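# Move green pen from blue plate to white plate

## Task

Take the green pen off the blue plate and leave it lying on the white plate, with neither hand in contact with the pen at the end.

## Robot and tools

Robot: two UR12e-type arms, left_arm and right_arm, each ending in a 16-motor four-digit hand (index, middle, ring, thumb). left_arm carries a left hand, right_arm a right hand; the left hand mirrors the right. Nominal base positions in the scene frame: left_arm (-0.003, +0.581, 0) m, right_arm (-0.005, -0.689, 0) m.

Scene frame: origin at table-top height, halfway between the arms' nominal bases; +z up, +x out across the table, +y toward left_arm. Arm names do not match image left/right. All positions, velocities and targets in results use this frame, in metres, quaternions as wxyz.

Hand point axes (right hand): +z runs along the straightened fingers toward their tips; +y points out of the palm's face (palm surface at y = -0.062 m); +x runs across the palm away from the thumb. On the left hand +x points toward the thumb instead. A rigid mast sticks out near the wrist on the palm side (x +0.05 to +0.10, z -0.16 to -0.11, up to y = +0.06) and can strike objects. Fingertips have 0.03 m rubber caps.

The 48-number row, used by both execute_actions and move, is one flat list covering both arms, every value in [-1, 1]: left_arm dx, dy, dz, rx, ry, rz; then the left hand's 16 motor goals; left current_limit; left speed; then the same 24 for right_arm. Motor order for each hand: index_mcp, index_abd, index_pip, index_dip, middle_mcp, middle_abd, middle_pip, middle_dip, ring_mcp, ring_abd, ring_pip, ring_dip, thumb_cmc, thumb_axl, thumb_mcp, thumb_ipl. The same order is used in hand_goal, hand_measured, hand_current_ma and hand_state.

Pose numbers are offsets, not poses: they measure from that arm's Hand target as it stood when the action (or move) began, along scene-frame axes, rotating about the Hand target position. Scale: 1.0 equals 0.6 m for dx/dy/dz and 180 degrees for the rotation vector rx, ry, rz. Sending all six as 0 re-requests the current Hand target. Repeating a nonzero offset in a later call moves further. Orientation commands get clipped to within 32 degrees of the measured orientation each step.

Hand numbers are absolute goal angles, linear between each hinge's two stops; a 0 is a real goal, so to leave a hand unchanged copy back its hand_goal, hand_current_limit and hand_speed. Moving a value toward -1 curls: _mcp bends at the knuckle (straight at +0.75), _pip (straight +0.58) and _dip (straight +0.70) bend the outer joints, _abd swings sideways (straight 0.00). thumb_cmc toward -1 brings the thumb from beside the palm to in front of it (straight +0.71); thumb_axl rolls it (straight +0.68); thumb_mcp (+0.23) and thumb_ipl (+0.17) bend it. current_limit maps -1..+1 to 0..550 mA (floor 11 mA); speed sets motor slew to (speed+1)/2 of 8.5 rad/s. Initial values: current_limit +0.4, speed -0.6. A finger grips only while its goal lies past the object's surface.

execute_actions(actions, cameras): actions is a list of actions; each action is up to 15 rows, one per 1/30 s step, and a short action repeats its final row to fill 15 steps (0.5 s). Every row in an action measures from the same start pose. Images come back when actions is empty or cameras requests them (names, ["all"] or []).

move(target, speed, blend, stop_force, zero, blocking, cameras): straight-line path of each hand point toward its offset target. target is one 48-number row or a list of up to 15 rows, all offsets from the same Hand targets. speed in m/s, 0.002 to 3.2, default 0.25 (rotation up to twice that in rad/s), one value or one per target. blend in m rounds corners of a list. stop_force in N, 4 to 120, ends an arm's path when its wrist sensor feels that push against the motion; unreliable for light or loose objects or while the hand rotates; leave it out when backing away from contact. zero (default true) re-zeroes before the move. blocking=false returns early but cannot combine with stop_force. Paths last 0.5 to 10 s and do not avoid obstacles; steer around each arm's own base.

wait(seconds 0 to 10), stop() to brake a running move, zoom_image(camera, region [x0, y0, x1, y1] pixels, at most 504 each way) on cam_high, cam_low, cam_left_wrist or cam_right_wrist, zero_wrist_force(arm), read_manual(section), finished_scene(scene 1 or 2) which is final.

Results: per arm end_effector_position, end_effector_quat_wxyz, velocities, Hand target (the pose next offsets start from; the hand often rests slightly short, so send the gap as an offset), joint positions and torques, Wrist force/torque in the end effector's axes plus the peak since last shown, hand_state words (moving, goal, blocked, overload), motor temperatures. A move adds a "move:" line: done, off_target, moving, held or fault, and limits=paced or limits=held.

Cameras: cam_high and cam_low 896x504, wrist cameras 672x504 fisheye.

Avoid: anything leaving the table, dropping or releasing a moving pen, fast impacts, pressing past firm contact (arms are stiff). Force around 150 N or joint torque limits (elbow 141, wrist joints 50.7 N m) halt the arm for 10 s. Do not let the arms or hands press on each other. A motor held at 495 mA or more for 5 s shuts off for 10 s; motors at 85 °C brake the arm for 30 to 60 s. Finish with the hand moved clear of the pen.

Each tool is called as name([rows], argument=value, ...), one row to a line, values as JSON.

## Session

execute_actions(actions=[])

Scene clock: 0.00 s.
left_arm: end_effector_position=(+1.2273, +1.1654, +0.3601) hand_goal=(+0.754, +0.000, +0.576, +0.696, +0.754, +0.000, +0.576, +0.696, +0.754, +0.000, +0.576, +0.696, +0.714, +0.678, +0.226, +0.168) hand_measured=(+0.754, +0.000, +0.576, +0.696, +0.754, +0.000, +0.576, +0.696, +0.754, +0.000, +0.576, +0.696, +0.714, +0.678, +0.226, +0.168) hand_current_ma=(+0, +0, +0, +0, +0, +0, +0, +0, +0, +0, +0, +0, +0, +0, +0, +0) hand_state=(goal, goal, goal, goal, goal, goal, goal, goal, goal, goal, goal, goal, goal, goal, goal, goal) hand_current_limit=0.40 hand_speed=-0.60 end_effector_quat_wxyz=(+0.543, +0.463, +0.569, +0.409) | right_arm: end_effector_position=(+0.6668, +0.2408, +0.1968) hand_goal=(+0.754, +0.000, +0.576, +0.696, +0.754, +0.000, +0.576, +0.696, +0.754, +0.000, +0.576, +0.696, +0.714, +0.678, +0.226, +0.168) hand_measured=(+0.754, +0.000, +0.576, +0.696, +0.754, +0.000, +0.576, +0.696, +0.754, +0.000, +0.576, +0.696, +0.714, +0.678, +0.226, +0.168) hand_current_ma=(+0, +0, +0, +0, +0, +0, +0, +0, +0, +0, +0, +0, +0, +0, +0, +0) hand_state=(goal, goal, goal, goal, goal, goal, goal, goal, goal, goal, goal, goal, goal, goal, goal, goal) hand_current_limit=0.40 hand_speed=-0.60 end_effector_quat_wxyz=(+0.089, +0.294, +0.645, +0.700)
Joint positions: left_arm=[0.368 -0.464 0.523 0.024 1.963 2.931] | right_arm=[0.799 -0.769 1.458 -0.685 1.336 3.442]
Joint velocities: within noise
Joint torques (N m): no reading
Motor temperatures (°C): left_arm=[41 33 41 44 45 42] | right_arm=[41 42 32 47 48 41]
Wrist force (N): no reading
Wrist torque (N m): no reading
Wrist force, peak (N): no reading
Hand target: left_arm +1.2273, +1.1654, +0.3601; +0.543, +0.463, +0.569, +0.409 | right_arm +0.6668, +0.2408, +0.1968; +0.089, +0.294, +0.645, +0.700

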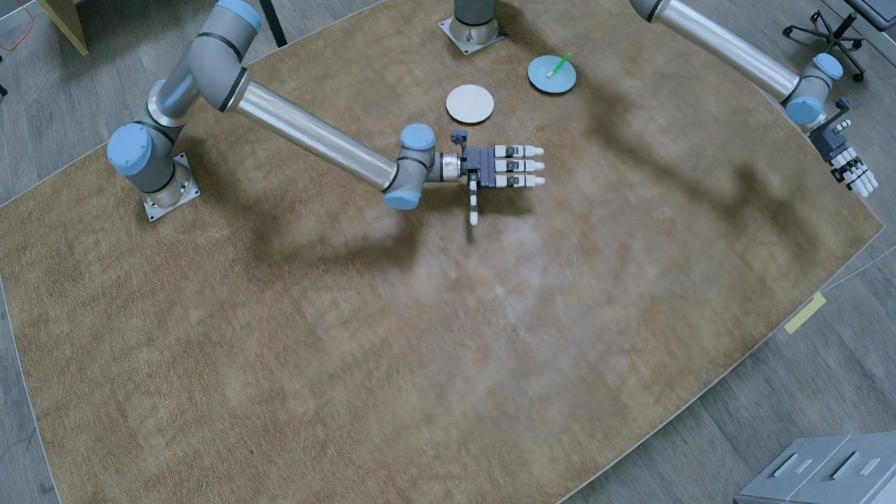

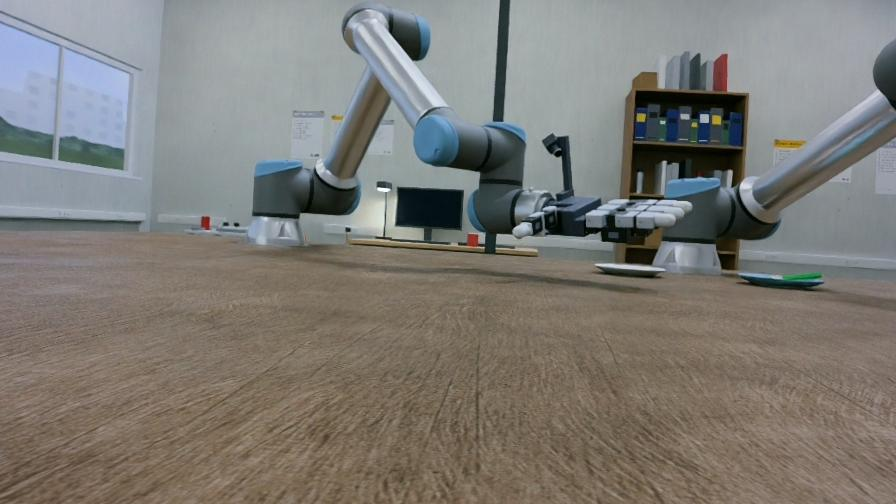

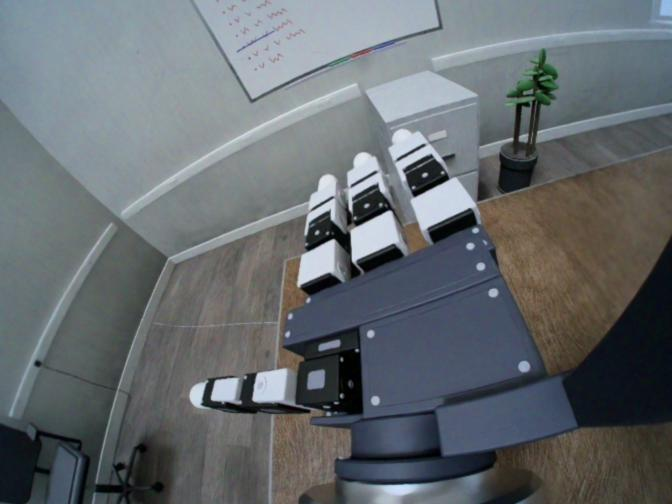

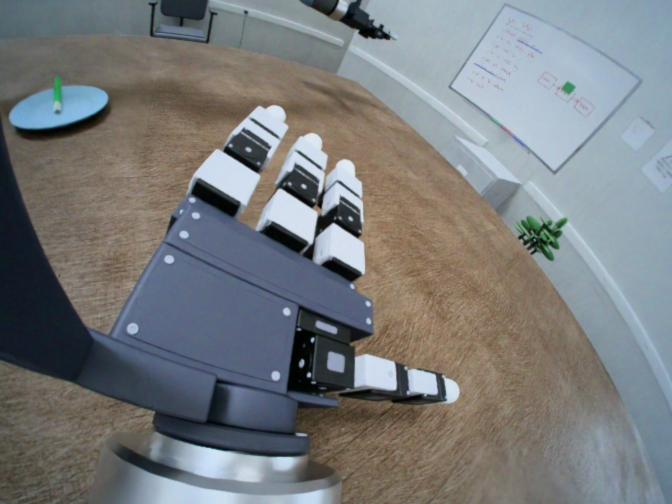

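zoom_image(camera="cam_high", region=[430, 30, 600, 130])

zoom_image(camera="cam_right_wrist", region=[0, 50, 130, 150])

zoom_image(camera="cam_low", region=[580, 240, 860, 300])

Scaled by 2.965 from the camera's 896x504 image, which has a finer 1280x720 frame.

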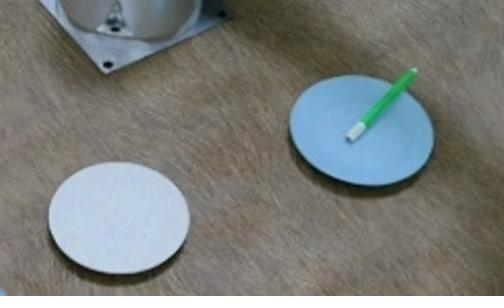

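Scaled by 3.877 from the camera's 672x504 image, which has a finer 960x720 frame.

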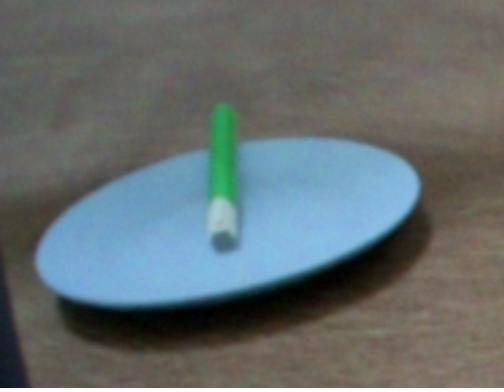

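Scaled by 1.800 from the camera's 896x504 image, which has a finer 1280x720 frame.

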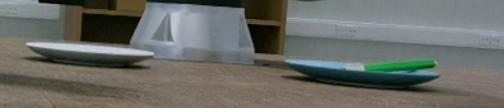

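move(target=[-0.714,-0.371,-0.02,0.1744,0.1869,-0.1805,0.754,0.13,0.576,0.696,0.754,-0.13,0.576,0.696,0.97,-0.3,0.97,0.97,0.714,0.678,0.226,0.168,0.4,-0.6, 0,-0.55,0.1,0,0,0,0.754,0,0.576,0.696,0.754,0,0.576,0.696,0.754,0,0.576,0.696,0.714,0.678,0.226,0.168,0.4,-0.6], speed=0.45)

move(target=[-0.715,-0.3717,-0.08,0.1744,0.1869,-0.1805,0.754,0.13,0.576,0.696,0.754,-0.13,0.576,0.696,0.97,-0.3,0.97,0.97,0.714,0.678,0.226,0.168,0.4,-0.6, 0,0,0,0,0,0,0.754,0,0.576,0.696,0.754,0,0.576,0.696,0.754,0,0.576,0.696,0.714,0.678,0.226,0.168,0.4,-0.6], speed=0.4, cameras=["all"])

zoom_image(camera="cam_left_wrist", region=[220, 20, 460, 260])

zoom_image(camera="cam_high", region=[430, 30, 600, 130])

Scene clock: 2.67 s.
left_arm: end_effector_position=(+1.1653, +1.1327, +0.3582) hand_goal=(+0.754, +0.130, +0.576, +0.696, +0.754, -0.130, +0.576, +0.696, +0.970, -0.300, +0.970, +0.970, +0.714, +0.678, +0.226, +0.168) hand_measured=(+0.764, +0.128, +0.578, +0.696, +0.764, -0.128, +0.578, +0.696, +0.978, -0.298, +0.970, +0.968, +0.724, +0.678, +0.226, +0.168) hand_current_ma=(+39, -3, +6, +0, +41, +7, +7, +0, +32, +9, -2, -7, +38, -3, +2, +0) hand_state=(goal, goal, goal, goal, goal, goal, goal, goal, goal, goal, goal, goal, goal, goal, goal, goal) hand_current_limit=0.40 hand_speed=-0.60 end_effector_quat_wxyz=(+0.514, +0.531, +0.554, +0.384) | right_arm: end_effector_position=(+0.6668, +0.1301, +0.2171) hand_goal=(+0.754, +0.000, +0.576, +0.696, +0.754, +0.000, +0.576, +0.696, +0.754, +0.000, +0.576, +0.696, +0.714, +0.678, +0.226, +0.168) hand_measured=(+0.760, +0.000, +0.576, +0.696, +0.760, +0.000, +0.576, +0.696, +0.760, +0.000, +0.576, +0.696, +0.720, +0.678, +0.226, +0.168) hand_current_ma=(+15, +0, +1, +0, +13, +0, +1, +0, +14, +0, +1, +0, +12, -1, +0, +0) hand_state=(goal, goal, goal, goal, goal, goal, goal, goal, goal, goal, goal, goal, goal, goal, goal, goal) hand_current_limit=0.40 hand_speed=-0.60 end_effector_quat_wxyz=(+0.089, +0.294, +0.645, +0.700)
Joint positions: left_arm=[0.387 -0.6 0.752 0.05 2.06 3.073] | right_arm=[0.7 -0.902 1.673 -0.766 1.237 3.442]
Joint torques (N m): left_arm=[-19.7 -131.12 -41.94 -4.74 -4.32 2.72] | right_arm=[-2.66 -76.88 -26.76 -0.22 2.38 -3.08]
Wrist force (N): left_arm=[0.2 0.2 -0.2] | right_arm=[0.2 -0.2 -0.2]
Wrist torque (N m): left_arm=[0.01 0.04 -0.08] | right_arm=[0.01 -0.03 0.06]
Wrist force, peak (N): left_arm=[-4.0 8.3 -20.4] | right_arm=[-0.6 0.5 -2.3]
Hand target: left_arm +1.1653, +1.1325, +0.3584; +0.514, +0.531, +0.554, +0.384 (not the last commanded pose) | right_arm +0.6668, +0.1300, +0.2170; +0.089, +0.294, +0.645, +0.700 (not the last commanded pose)
Off the commanded pose: left_arm 0.413 m, 47 deg | right_arm 0.223 m, 0 deg.
move: held (left_arm; a check stopped the path), off_target (right_arm; braked when a check withheld steps of left_arm); limits=held
pose unreachable (left arm): on one or more control steps of this call, first in action 0 (counted from 0), this arm could not follow its commanded pose, so it was not sent that pose on those steps. It may still have moved: this result reports where it is.
cause: moving toward the commanded pose would bring two parts of the arm too close to each other (joints 4 (wrist 1) to 6 (wrist 3) lie between them).

Scene clock: 3.23 s.
left_arm: end_effector_position=(+1.1545, +1.1266, +0.3571) hand_goal=(+0.754, +0.130, +0.576, +0.696, +0.754, -0.130, +0.576, +0.696, +0.970, -0.300, +0.970, +0.970, +0.714, +0.678, +0.226, +0.168) hand_measured=(+0.764, +0.130, +0.578, +0.696, +0.766, -0.128, +0.578, +0.696, +0.980, -0.298, +0.970, +0.968, +0.724, +0.678, +0.226, +0.168) hand_current_ma=(+43, -2, +7, +0, +46, +5, +7, +0, +39, +6, +1, -7, +39, -3, +2, +0) hand_state=(goal, goal, goal, goal, goal, goal, goal, goal, goal, goal, goal, goal, goal, goal, goal, goal) hand_current_limit=0.40 hand_speed=-0.60 end_effector_quat_wxyz=(+0.508, +0.542, +0.551, +0.380) | right_arm: end_effector_position=(+0.6667, +0.1300, +0.2170) hand_goal=(+0.754, +0.000, +0.576, +0.696, +0.754, +0.000, +0.576, +0.696, +0.754, +0.000, +0.576, +0.696, +0.714, +0.678, +0.226, +0.168) hand_measured=(+0.760, +0.000, +0.576, +0.696, +0.760, +0.000, +0.576, +0.696, +0.760, +0.000, +0.576, +0.696, +0.720, +0.678, +0.226, +0.168) hand_current_ma=(+15, +0, +1, +0, +13, +0, +1, +0, +14, +0, +1, +0, +12, -1, +0, +0) hand_state=(goal, goal, goal, goal, goal, goal, goal, goal, goal, goal, goal, goal, goal, goal, goal, goal) hand_current_limit=0.40 hand_speed=-0.60 end_effector_quat_wxyz=(+0.089, +0.294, +0.645, +0.700)
Joint positions: left_arm=[0.39 -0.62 0.785 0.058 2.074 3.099] | right_arm=[0.7 -0.902 1.673 -0.766 1.237 3.442]
Joint torques (N m): left_arm=[-16.36 -110.4 -53.04 -4.89 -4.24 -3.7] | right_arm=[-4.13 -68.15 -24.04 0.04 2.66 -2.37]
Wrist force (N): left_arm=[-0.1 0.7 -0.3] | right_arm=[0.6 -0.4 -0.5]
Wrist torque (N m): left_arm=[0.08 0.08 -0.14] | right_arm=[-0.02 -0.07 0.08]
Wrist force, peak (N): left_arm=[-1.4 1.1 -9.7] | right_arm=[0.0 -0.6 -0.9]
Hand target: left_arm +1.1546, +1.1265, +0.3570; +0.508, +0.542, +0.551, +0.380 (not the last commanded pose) | right_arm +0.6668, +0.1300, +0.2170; +0.089, +0.294, +0.645, +0.700
Off the commanded pose: left_arm 0.473 m, 55 deg | right_arm 0.000 m, 0 deg.
move: held (left_arm; a check stopped the path); limits=held
pose unreachable (left arm): on one or more control steps of this call, first in action 0 (counted from 0), this arm could not follow its commanded pose, so it was not sent that pose on those steps. It may still have moved: this result reports where it is.
cause: moving toward the commanded pose would bring two parts of the arm too close to each other (joints 4 (wrist 1) to 6 (wrist 3) lie between them).

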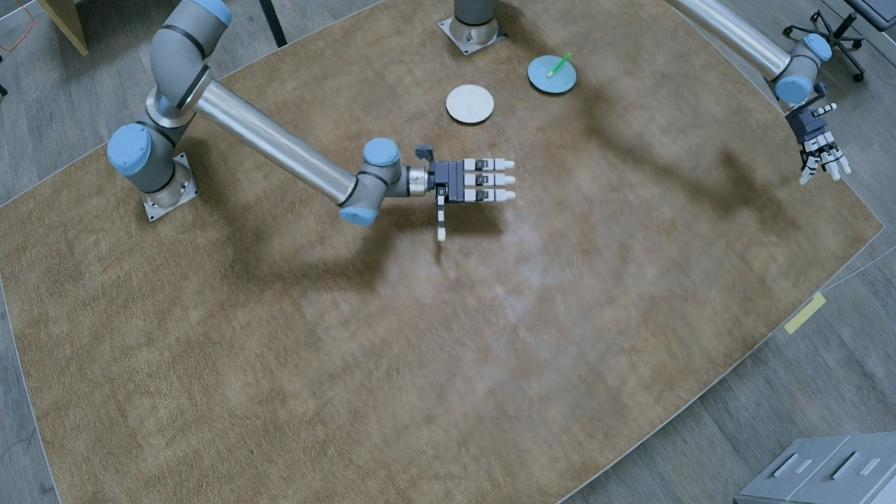

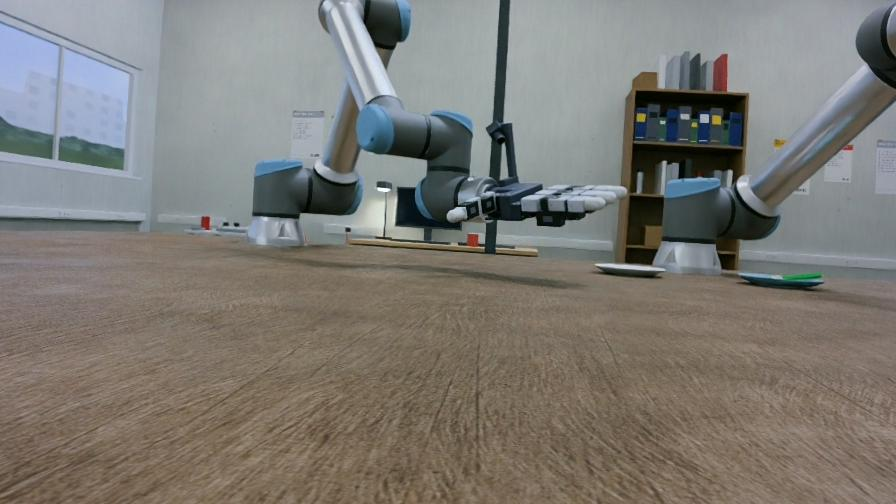

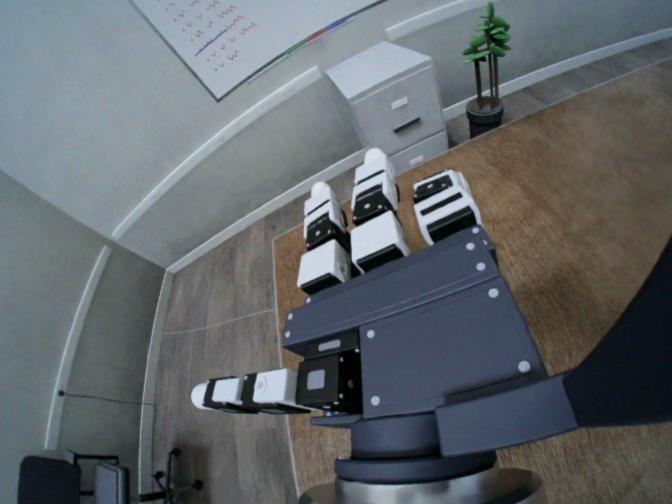

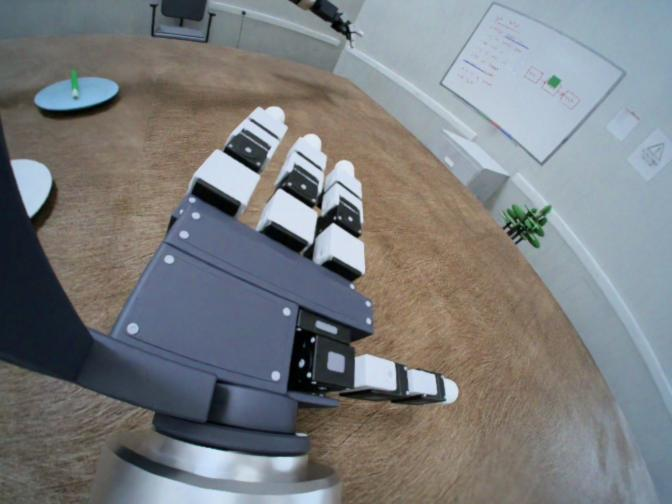

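Scaled by 2.100 from the camera's 672x504 image, which has a finer 960x720 frame.

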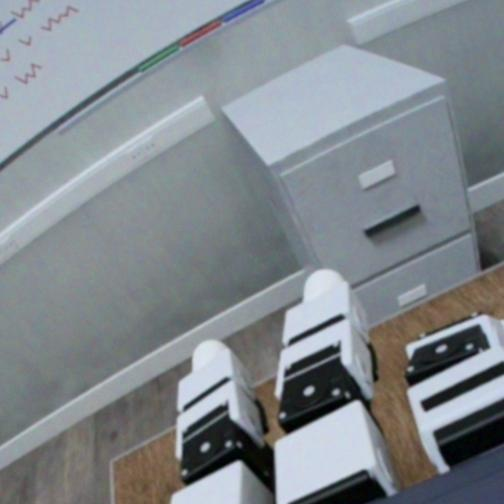

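Scaled by 2.965 from the camera's 896x504 image, which has a finer 1280x720 frame.

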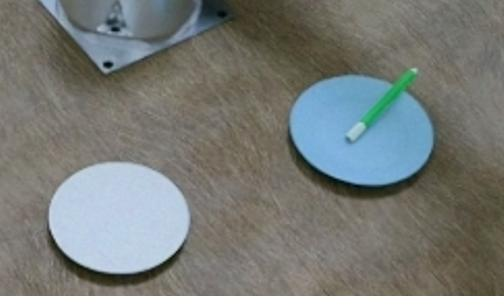

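move([
  [-0.076,-0.0366,0.02,0.0425,0.2148,-0.0162,0.754,0.13,0.576,0.696,0.754,-0.13,0.576,0.696,0.97,-0.3,0.97,0.97,0.714,0.678,0.226,0.168,0.4,-0.6, 0,-0.17,0.02,0,0,0,0.754,0,0.576,0.696,0.754,0,0.576,0.696,0.754,0,0.576,0.696,0.714,0.678,0.226,0.168,0.4,-0.6],
  [-0.508,-0.244,0.005,0.085,0.4295,-0.0323,0.754,0.13,0.576,0.696,0.754,-0.13,0.576,0.696,0.97,-0.3,0.97,0.97,0.714,0.678,0.226,0.168,0.4,-0.6, 0,-0.35,0.05,0,0,0,0.754,0,0.576,0.696,0.754,0,0.576,0.696,0.754,0,0.576,0.696,0.714,0.678,0.226,0.168,0.4,-0.6],
], speed=0.4, blend=[0.03,0], cameras=["cam_high","cam_low"])

Scene clock: 5.00 s.
left_arm: end_effector_position=(+1.1416, +1.1201, +0.3606) hand_goal=(+0.754, +0.130, +0.576, +0.696, +0.754, -0.130, +0.576, +0.696, +0.970, -0.300, +0.970, +0.970, +0.714, +0.678, +0.226, +0.168) hand_measured=(+0.764, +0.130, +0.578, +0.696, +0.764, -0.128, +0.578, +0.696, +0.978, -0.298, +0.970, +0.968, +0.724, +0.678, +0.226, +0.168) hand_current_ma=(+41, -2, +6, +0, +43, +3, +6, +0, +35, +5, +2, -6, +36, -3, +0, +0) hand_state=(goal, goal, goal, goal, goal, goal, goal, goal, goal, goal, goal, goal, goal, goal, goal, goal) hand_current_limit=0.40 hand_speed=-0.60 end_effector_quat_wxyz=(+0.453, +0.584, +0.582, +0.339) | right_arm: end_effector_position=(+0.6668, +0.0827, +0.2227) hand_goal=(+0.754, +0.000, +0.576, +0.696, +0.754, +0.000, +0.576, +0.696, +0.754, +0.000, +0.576, +0.696, +0.714, +0.678, +0.226, +0.168) hand_measured=(+0.760, +0.000, +0.576, +0.696, +0.760, +0.000, +0.576, +0.696, +0.760, +0.000, +0.576, +0.696, +0.720, +0.678, +0.226, +0.168) hand_current_ma=(+15, +0, +1, +0, +14, +0, +1, +0, +15, +0, +1, +0, +12, -1, +0, +0) hand_state=(goal, goal, goal, goal, goal, goal, goal, goal, goal, goal, goal, goal, goal, goal, goal, goal) hand_current_limit=0.40 hand_speed=-0.60 end_effector_quat_wxyz=(+0.089, +0.294, +0.645, +0.700)
Joint positions: left_arm=[0.392 -0.613 0.7 0.331 2.058 3.205] | right_arm=[0.652 -0.952 1.755 -0.798 1.189 3.441]
Joint torques (N m): left_arm=[10.29 -128.71 -31.07 3.34 4.23 -3.6] | right_arm=[8.89 -59.8 -36.35 -0.34 3.25 -3.49]
Wrist force (N): left_arm=[0.0 0.2 0.8] | right_arm=[0.1 -0.2 -0.6]
Wrist torque (N m): left_arm=[-0.15 0.07 -0.12] | right_arm=[0.05 0.00 0.06]
Wrist force, peak (N): left_arm=[-1.5 6.0 -5.1] | right_arm=[1.2 -0.7 0.6]
Hand target: left_arm +1.1416, +1.1200, +0.3607; +0.453, +0.584, +0.582, +0.339 (not the last commanded pose) | right_arm +0.6668, +0.0828, +0.2225; +0.089, +0.294, +0.645, +0.700 (not the last commanded pose)
Off the commanded pose: left_arm 0.324 m, 69 deg | right_arm 0.165 m, 0 deg.
move: held (left_arm; a check stopped the path), off_target (right_arm; braked when a check withheld steps of left_arm); path passed 0 of 2 targets; limits=held
pose unreachable (left arm): on one or more control steps of this call, first in action 0 (counted from 0), this arm could not follow its commanded pose, so it was not sent that pose on those steps. It may still have moved: this result reports where it is.
cause: moving toward the commanded pose would bring two parts of the arm too close to each other (joints 4 (wrist 1) to 6 (wrist 3) lie between them).
Images, in order (width x height): cam_high 896x504, cam_low 896x504.

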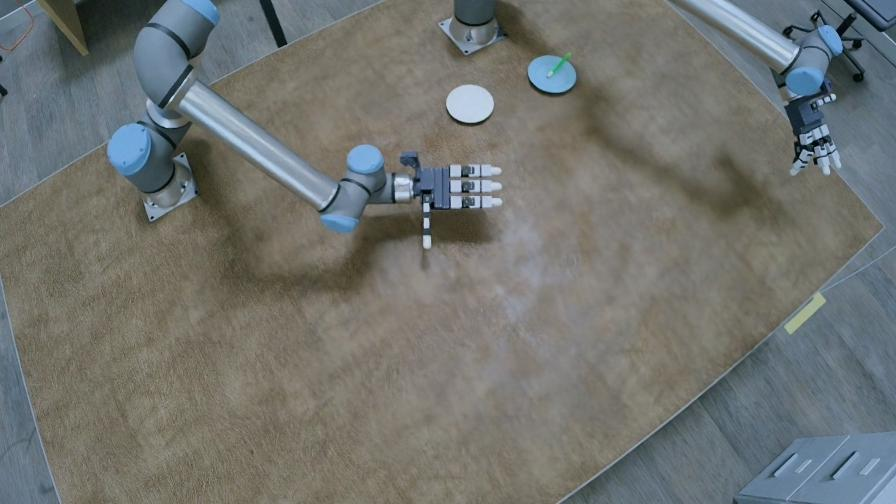

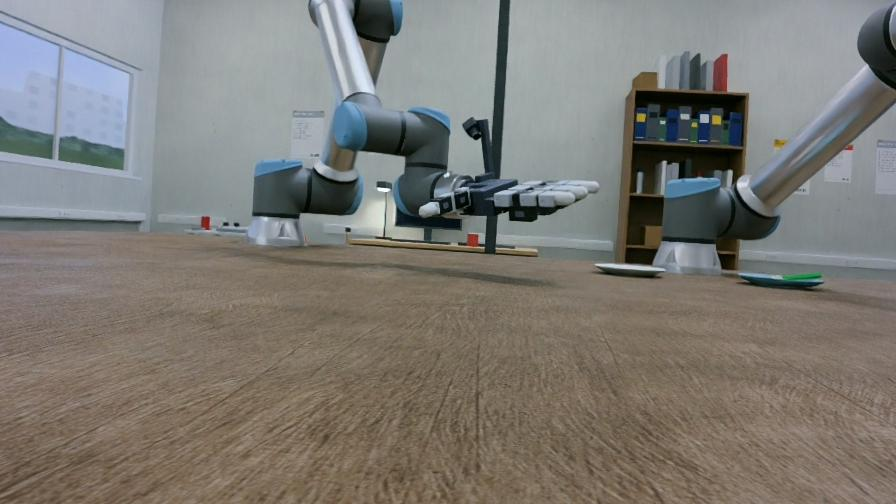

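move(target=[0,0,0.03,0,0,0.222,0.754,0.13,0.576,0.696,0.754,-0.13,0.576,0.696,0.97,-0.3,0.97,0.97,0.714,0.678,0.226,0.168,0.4,-0.6, 0,-0.27,0.05,0,0,0,0.754,0,0.576,0.696,0.754,0,0.576,0.696,0.754,0,0.576,0.696,0.714,0.678,0.226,0.168,0.4,-0.6], speed=0.4)

Scene clock: 8.30 s.
left_arm: end_effector_position=(+1.1417, +1.1199, +0.3787) hand_goal=(+0.754, +0.130, +0.576, +0.696, +0.754, -0.130, +0.576, +0.696, +0.970, -0.300, +0.970, +0.970, +0.714, +0.678, +0.226, +0.168) hand_measured=(+0.764, +0.130, +0.578, +0.696, +0.764, -0.128, +0.578, +0.696, +0.978, -0.298, +0.970, +0.968, +0.724, +0.678, +0.226, +0.168) hand_current_ma=(+41, -2, +6, +0, +43, +3, +6, +0, +35, +5, +2, -6, +36, -3, +0, +0) hand_state=(goal, goal, goal, goal, goal, goal, goal, goal, goal, goal, goal, goal, goal, goal, goal, goal) hand_current_limit=0.40 hand_speed=-0.60 end_effector_quat_wxyz=(+0.310, +0.350, +0.747, +0.473) | right_arm: end_effector_position=(+0.6667, -0.0792, +0.2526) hand_goal=(+0.754, +0.000, +0.576, +0.696, +0.754, +0.000, +0.576, +0.696, +0.754, +0.000, +0.576, +0.696, +0.714, +0.678, +0.226, +0.168) hand_measured=(+0.760, +0.000, +0.576, +0.696, +0.760, +0.000, +0.576, +0.696, +0.760, +0.000, +0.576, +0.696, +0.720, +0.678, +0.226, +0.168) hand_current_ma=(+15, +0, +1, +0, +14, +0, +1, +0, +15, +0, +1, +0, +12, -1, +0, +0) hand_state=(goal, goal, goal, goal, goal, goal, goal, goal, goal, goal, goal, goal, goal, goal, goal, goal) hand_current_limit=0.40 hand_speed=-0.60 end_effector_quat_wxyz=(+0.089, +0.294, +0.645, +0.700)
Joint positions: left_arm=[0.215 -0.681 0.792 0.277 1.247 2.87] | right_arm=[0.45 -1.126 1.991 -0.86 0.987 3.44]
Joint torques (N m): left_arm=[19.54 -121.68 -32.58 -3.9 -3.74 0.68] | right_arm=[-3.69 -47.41 -30.12 0.42 1.89 -3.25]
Wrist force (N): left_arm=[-0.9 0.6 1.6] | right_arm=[0.5 0.0 -0.6]
Wrist torque (N m): left_arm=[-0.19 0.15 -0.28] | right_arm=[0.06 -0.05 0.11]
Wrist force, peak (N): left_arm=[-1.5 0.6 1.6] | right_arm=[-0.6 0.4 -1.8]
Hand target: left_arm +1.1416, +1.1200, +0.3787; +0.310, +0.350, +0.747, +0.473 | right_arm +0.6668, -0.0792, +0.2525; +0.089, +0.294, +0.645, +0.700
Off the commanded pose: left_arm 0.000 m, 0 deg | right_arm 0.000 m, 0 deg.
move: done

move([
  [-0.32,-0.2,-0.015,0.5072,0.2012,-0.1072,0.754,0.13,0.576,0.696,0.754,-0.13,0.576,0.696,0.97,-0.3,0.97,0.97,0.714,0.678,0.226,0.168,0.4,-0.6, 0,0,0,0,0,0,0.754,0,0.576,0.696,0.754,0,0.576,0.696,0.754,0,0.576,0.696,0.714,0.678,0.226,0.168,0.4,-0.6],
  [-0.869,-0.45,-0.08,0.1738,0.4045,-0.5253,0.754,0.13,0.576,0.696,0.754,-0.13,0.576,0.696,0.97,-0.3,0.97,0.97,0.714,0.678,0.226,0.168,0.4,-0.6, 0,0,0,0,0,0,0.754,0,0.576,0.696,0.754,0,0.576,0.696,0.754,0,0.576,0.696,0.714,0.678,0.226,0.168,0.4,-0.6],
], speed=0.5, blend=[0.03,0], cameras=["cam_high","cam_low","cam_left_wrist"])

Scene clock: 12.87 s.
left_arm: end_effector_position=(+0.6202, +0.8501, +0.3305) hand_goal=(+0.754, +0.130, +0.576, +0.696, +0.754, -0.130, +0.576, +0.696, +0.970, -0.300, +0.970, +0.970, +0.714, +0.678, +0.226, +0.168) hand_measured=(+0.756, +0.128, +0.578, +0.696, +0.756, -0.132, +0.578, +0.696, +0.968, -0.300, +0.970, +0.968, +0.716, +0.678, +0.224, +0.168) hand_current_ma=(+4, -4, +6, +0, +4, -4, +6, +0, -8, -1, +2, -6, +9, -3, -12, +0) hand_state=(goal, goal, goal, goal, goal, goal, goal, goal, goal, goal, goal, goal, goal, goal, goal, goal) hand_current_limit=0.40 hand_speed=-0.60 end_effector_quat_wxyz=(+0.001, +0.985, +0.174, +0.000) | right_arm: end_effector_position=(+0.6668, -0.0792, +0.2525) hand_goal=(+0.754, +0.000, +0.576, +0.696, +0.754, +0.000, +0.576, +0.696, +0.754, +0.000, +0.576, +0.696, +0.714, +0.678, +0.226, +0.168) hand_measured=(+0.760, +0.000, +0.576, +0.696, +0.760, +0.000, +0.576, +0.696, +0.760, +0.000, +0.576, +0.696, +0.720, +0.678, +0.226, +0.168) hand_current_ma=(+15, +0, +1, +0, +14, +0, +1, +0, +15, +0, +1, +0, +12, -1, +0, +0) hand_state=(goal, goal, goal, goal, goal, goal, goal, goal, goal, goal, goal, goal, goal, goal, goal, goal) hand_current_limit=0.40 hand_speed=-0.60 end_effector_quat_wxyz=(+0.089, +0.294, +0.645, +0.700)
Joint positions: left_arm=[0.284 -1.204 1.516 1.258 1.572 4.637] | right_arm=[0.45 -1.126 1.991 -0.86 0.987 3.44]
Joint torques (N m): left_arm=[4.98 -83.27 -50.8 5.69 -4.44 -3.35] | right_arm=[-6.61 -47.02 -22.15 0.19 3.11 -0.01]
Wrist force (N): left_arm=[-1.0 1.3 1.6] | right_arm=[0.3 -0.3 -0.8]
Wrist torque (N m): left_arm=[-0.28 0.20 -0.33] | right_arm=[0.02 -0.02 0.07]
Wrist force, peak (N): left_arm=[-1.9 1.7 1.8] | right_arm=[0.1 -0.5 -0.9]
Hand target: left_arm +0.6202, +0.8500, +0.3307; +0.001, +0.985, +0.174, +0.000 | right_arm +0.6668, -0.0792, +0.2525; +0.089, +0.294, +0.645, +0.700
Off the commanded pose: left_arm 0.000 m, 0 deg | right_arm 0.000 m, 0 deg.
move: done
Images, in order (width x height): cam_high 896x504, cam_low 896x504, cam_left_wrist 672x504.

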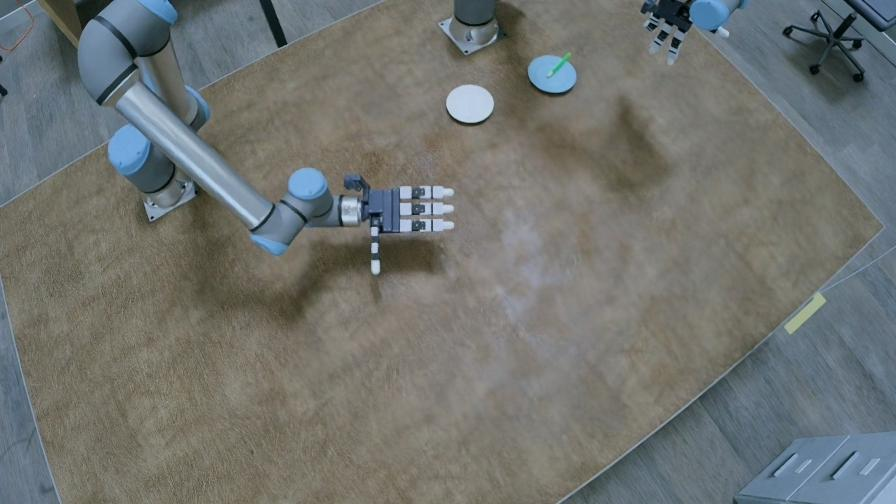

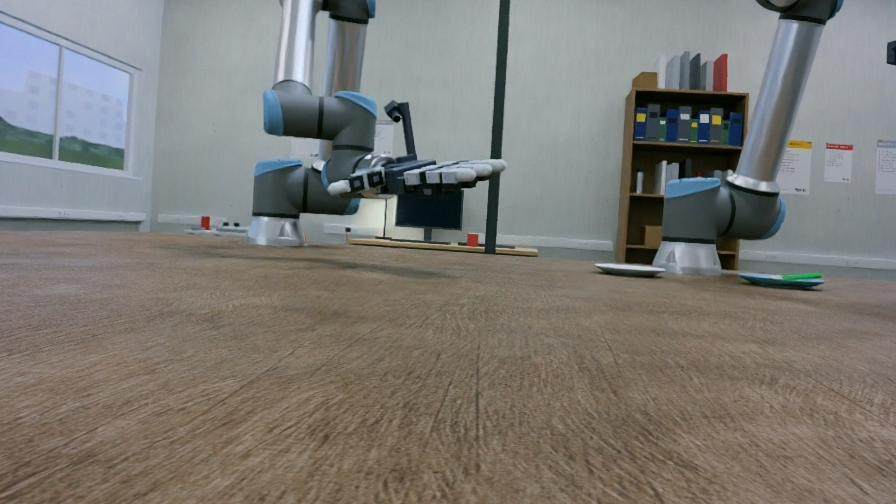

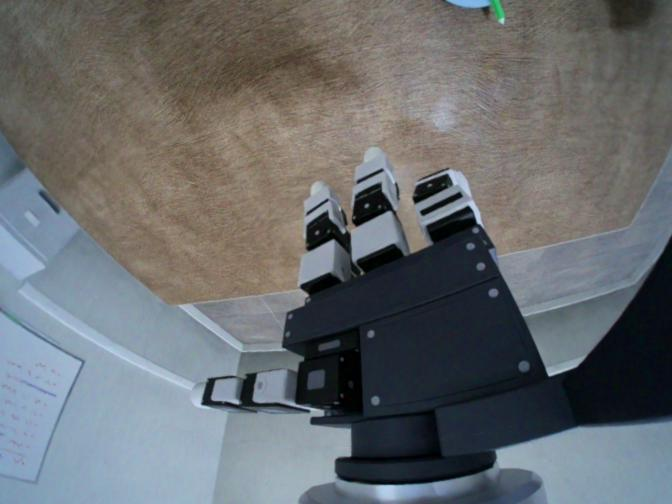

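move(target=[-0.457,-0.25,-0.083,0,0,0,0.754,0.13,0.576,0.696,0.754,-0.13,0.576,0.696,0.97,-0.3,0.97,0.97,0.714,0.678,0.226,0.168,0.4,-0.6, 0,0,0,0,0,0,0.754,0,0.576,0.696,0.754,0,0.576,0.696,0.754,0,0.576,0.696,0.714,0.678,0.226,0.168,0.4,-0.6], speed=0.3, cameras=["cam_high","cam_low","cam_left_wrist"])

zoom_image(camera="cam_left_wrist", region=[260, 0, 480, 220])

zoom_image(camera="cam_high", region=[430, 20, 600, 120])

Scene clock: 14.77 s.
left_arm: end_effector_position=(+0.3461, +0.7000, +0.2809) hand_goal=(+0.754, +0.130, +0.576, +0.696, +0.754, -0.130, +0.576, +0.696, +0.970, -0.300, +0.970, +0.970, +0.714, +0.678, +0.226, +0.168) hand_measured=(+0.754, +0.128, +0.578, +0.696, +0.754, -0.132, +0.578, +0.696, +0.968, -0.300, +0.970, +0.968, +0.716, +0.678, +0.224, +0.168) hand_current_ma=(+3, -4, +6, +0, +3, -4, +6, +0, -9, -1, +2, -6, +8, -3, -12, +0) hand_state=(goal, goal, goal, goal, goal, goal, goal, goal, goal, goal, goal, goal, goal, goal, goal, goal) hand_current_limit=0.40 hand_speed=-0.60 end_effector_quat_wxyz=(+0.001, +0.985, +0.174, +0.000) | right_arm: end_effector_position=(+0.6668, -0.0792, +0.2525) hand_goal=(+0.754, +0.000, +0.576, +0.696, +0.754, +0.000, +0.576, +0.696, +0.754, +0.000, +0.576, +0.696, +0.714, +0.678, +0.226, +0.168) hand_measured=(+0.760, +0.000, +0.576, +0.696, +0.760, +0.000, +0.576, +0.696, +0.760, +0.000, +0.576, +0.696, +0.720, +0.678, +0.226, +0.168) hand_current_ma=(+15, +0, +1, +0, +14, +0, +1, +0, +15, +0, +1, +0, +12, -1, +0, +0) hand_state=(goal, goal, goal, goal, goal, goal, goal, goal, goal, goal, goal, goal, goal, goal, goal, goal) hand_current_limit=0.40 hand_speed=-0.60 end_effector_quat_wxyz=(+0.089, +0.294, +0.645, +0.700)
Joint positions: left_arm=[0.067 -1.701 2.175 1.096 1.572 4.42] | right_arm=[0.45 -1.126 1.991 -0.86 0.987 3.44]
Joint torques (N m): left_arm=[7.34 -37.93 -28.89 6.83 -4.6 1.54] | right_arm=[-6.07 -45.1 -22.28 0.29 2.87 1.5]
Wrist force (N): left_arm=[-0.5 1.7 1.7] | right_arm=[0.2 -0.3 -0.3]
Wrist torque (N m): left_arm=[-0.27 0.01 -0.35] | right_arm=[0.00 -0.02 0.07]
Wrist force, peak (N): left_arm=[-3.1 2.2 2.2] | right_arm=[0.2 0.1 -1.0]
Hand target: left_arm +0.3460, +0.7000, +0.2809; +0.001, +0.985, +0.174, +0.000 | right_arm +0.6668, -0.0792, +0.2525; +0.089, +0.294, +0.645, +0.700
Off the commanded pose: left_arm 0.000 m, 0 deg | right_arm 0.000 m, 0 deg.
move: done
Images, in order (width x height): cam_high 896x504, cam_low 896x504, cam_left_wrist 672x504.

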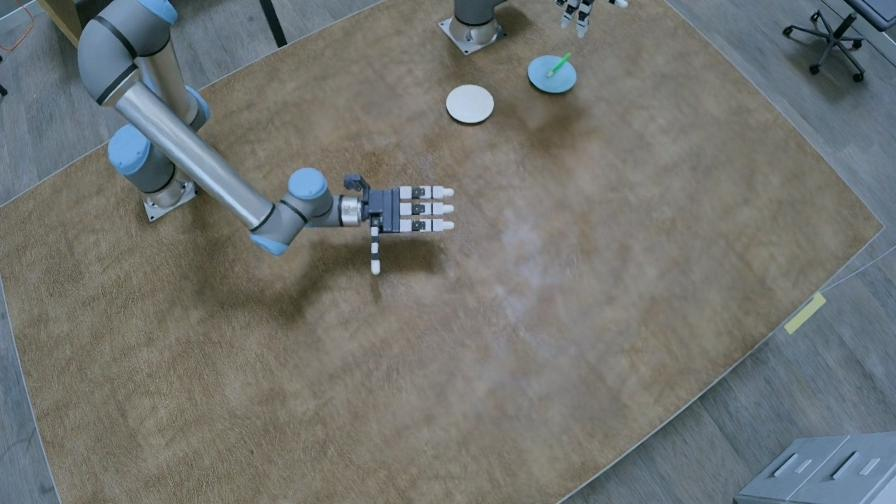

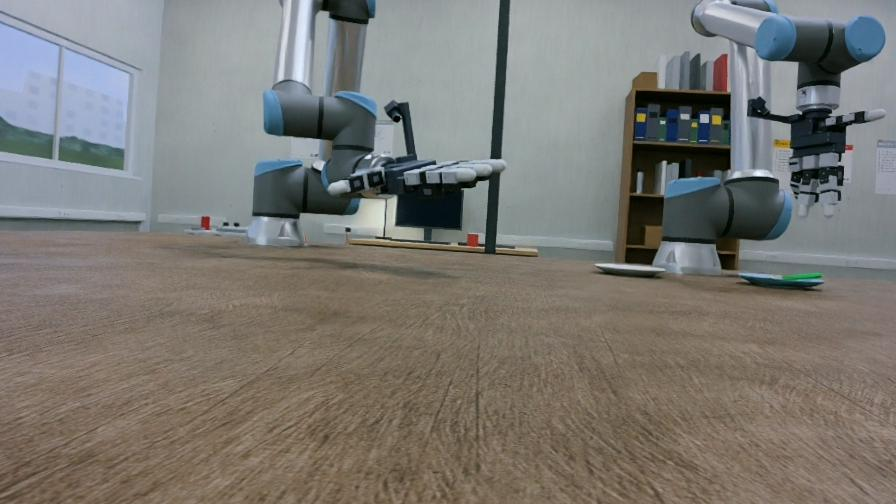

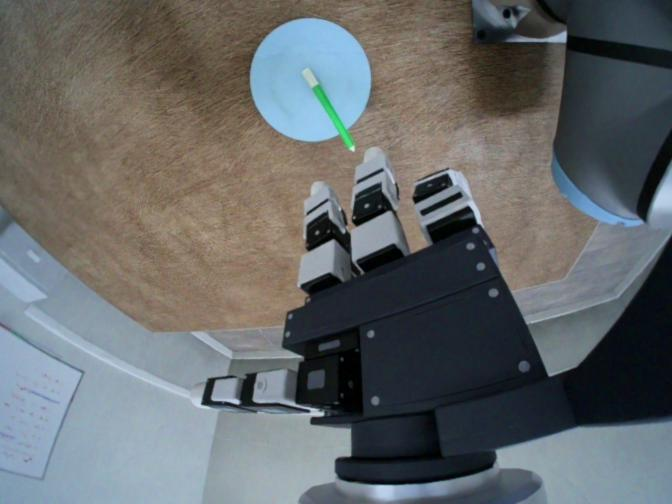

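Scaled by 2.291 from the camera's 672x504 image, which has a finer 960x720 frame.

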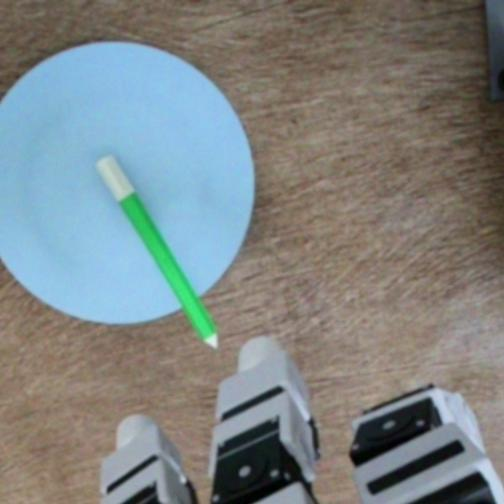

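Scaled by 2.965 from the camera's 896x504 image, which has a finer 1280x720 frame.

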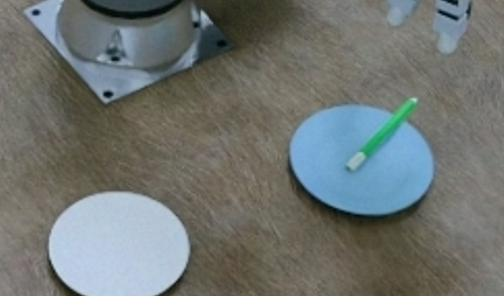

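move(target=[-0.0068,-0.0667,-0.2017,0,0,-0.0472,0.754,0.1,0.576,0.696,0.754,-0.1,0.576,0.696,0.97,-0.3,0.97,0.97,0.714,0.678,0.226,0.168,0.4,-0.6, 0,0,0,0,0,0,0.754,0,0.576,0.696,0.754,0,0.576,0.696,0.754,0,0.576,0.696,0.714,0.678,0.226,0.168,0.4,-0.6], speed=0.15, cameras=["cam_high","cam_low","cam_left_wrist"])

zoom_image(camera="cam_left_wrist", region=[260, 40, 460, 240])

zoom_image(camera="cam_high", region=[500, 20, 620, 120])

zoom_image(camera="cam_low", region=[720, 200, 850, 300])

Scene clock: 17.00 s.
left_arm: end_effector_position=(+0.3418, +0.6600, +0.1598) hand_goal=(+0.754, +0.100, +0.576, +0.696, +0.754, -0.100, +0.576, +0.696, +0.970, -0.300, +0.970, +0.970, +0.714, +0.678, +0.226, +0.168) hand_measured=(+0.754, +0.102, +0.578, +0.696, +0.754, -0.102, +0.578, +0.696, +0.968, -0.300, +0.970, +0.968, +0.716, +0.678, +0.224, +0.168) hand_current_ma=(+2, +7, +6, +0, +3, -7, +6, +0, -11, -1, +1, -6, +8, -3, -13, +0) hand_state=(goal, goal, goal, goal, goal, goal, goal, goal, goal, goal, goal, goal, goal, goal, goal, goal) hand_current_limit=0.40 hand_speed=-0.60 end_effector_quat_wxyz=(+0.001, +0.995, +0.100, +0.000) | right_arm: end_effector_position=(+0.6668, -0.0792, +0.2525) hand_goal=(+0.754, +0.000, +0.576, +0.696, +0.754, +0.000, +0.576, +0.696, +0.754, +0.000, +0.576, +0.696, +0.714, +0.678, +0.226, +0.168) hand_measured=(+0.760, +0.000, +0.576, +0.696, +0.760, +0.000, +0.576, +0.696, +0.760, +0.000, +0.576, +0.696, +0.720, +0.678, +0.226, +0.168) hand_current_ma=(+15, +0, +1, +0, +14, +0, +1, +0, +15, +0, +1, +0, +12, -1, +0, +0) hand_state=(goal, goal, goal, goal, goal, goal, goal, goal, goal, goal, goal, goal, goal, goal, goal, goal) hand_current_limit=0.40 hand_speed=-0.60 end_effector_quat_wxyz=(+0.089, +0.294, +0.645, +0.700)
Joint positions: left_arm=[-0.043 -1.577 2.321 0.826 1.572 4.458] | right_arm=[0.45 -1.126 1.991 -0.86 0.987 3.44]
Joint torques (N m): left_arm=[19.83 -26.25 -40.96 4.11 -0.85 -3.71] | right_arm=[-5.57 -45.48 -21.88 0.17 2.65 1.43]
Wrist force (N): left_arm=[-0.1 1.3 1.6] | right_arm=[0.0 0.0 -0.6]
Wrist torque (N m): left_arm=[-0.32 0.11 -0.22] | right_arm=[0.07 0.01 0.06]
Wrist force, peak (N): left_arm=[0.2 2.0 3.0] | right_arm=[0.5 0.1 -0.9]
Hand target: left_arm +0.3419, +0.6600, +0.1599; +0.001, +0.995, +0.100, +0.000 | right_arm +0.6668, -0.0792, +0.2525; +0.089, +0.294, +0.645, +0.700
Off the commanded pose: left_arm 0.000 m, 0 deg | right_arm 0.000 m, 0 deg.
move: done
Images, in order (width x height): cam_high 896x504, cam_low 896x504, cam_left_wrist 672x504.

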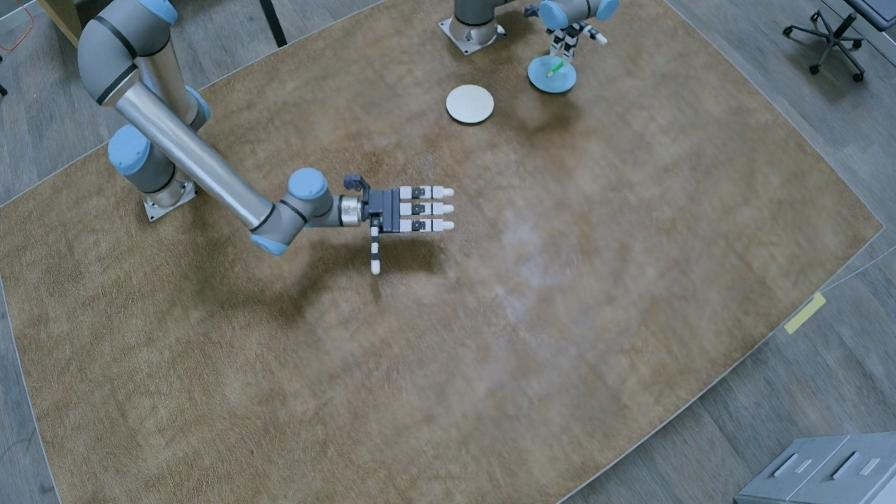

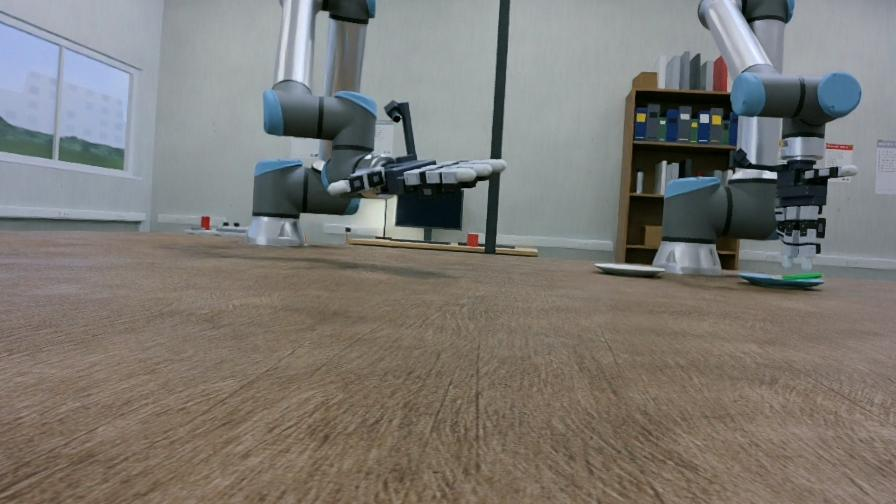

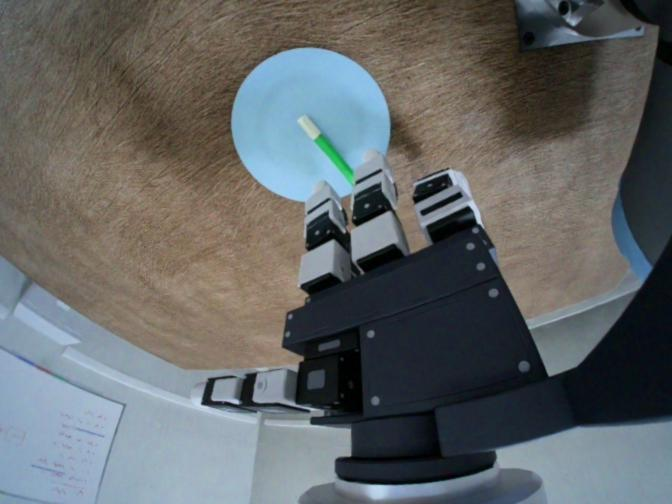

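Scaled by 2.520 from the camera's 672x504 image, which has a finer 960x720 frame.

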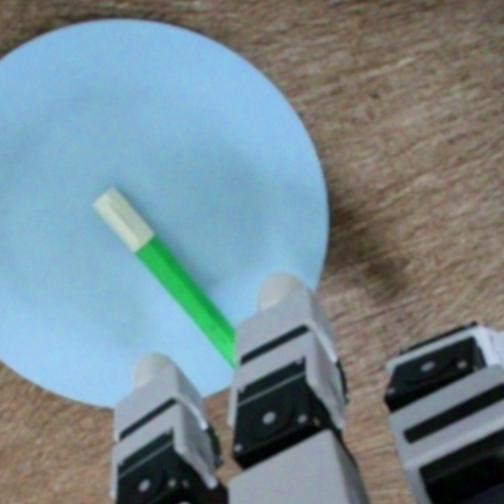

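Scaled by 4.200 from the camera's 896x504 image, which has a finer 1280x720 frame.

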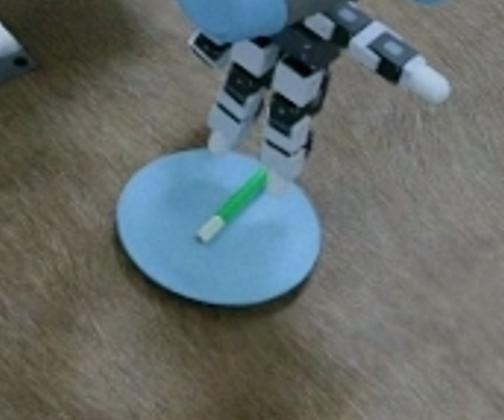

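Scaled by 3.877 from the camera's 896x504 image, which has a finer 1280x720 frame.

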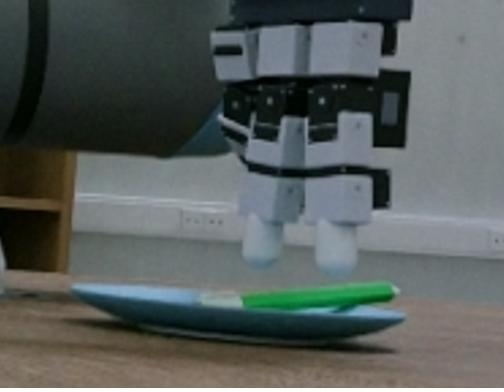

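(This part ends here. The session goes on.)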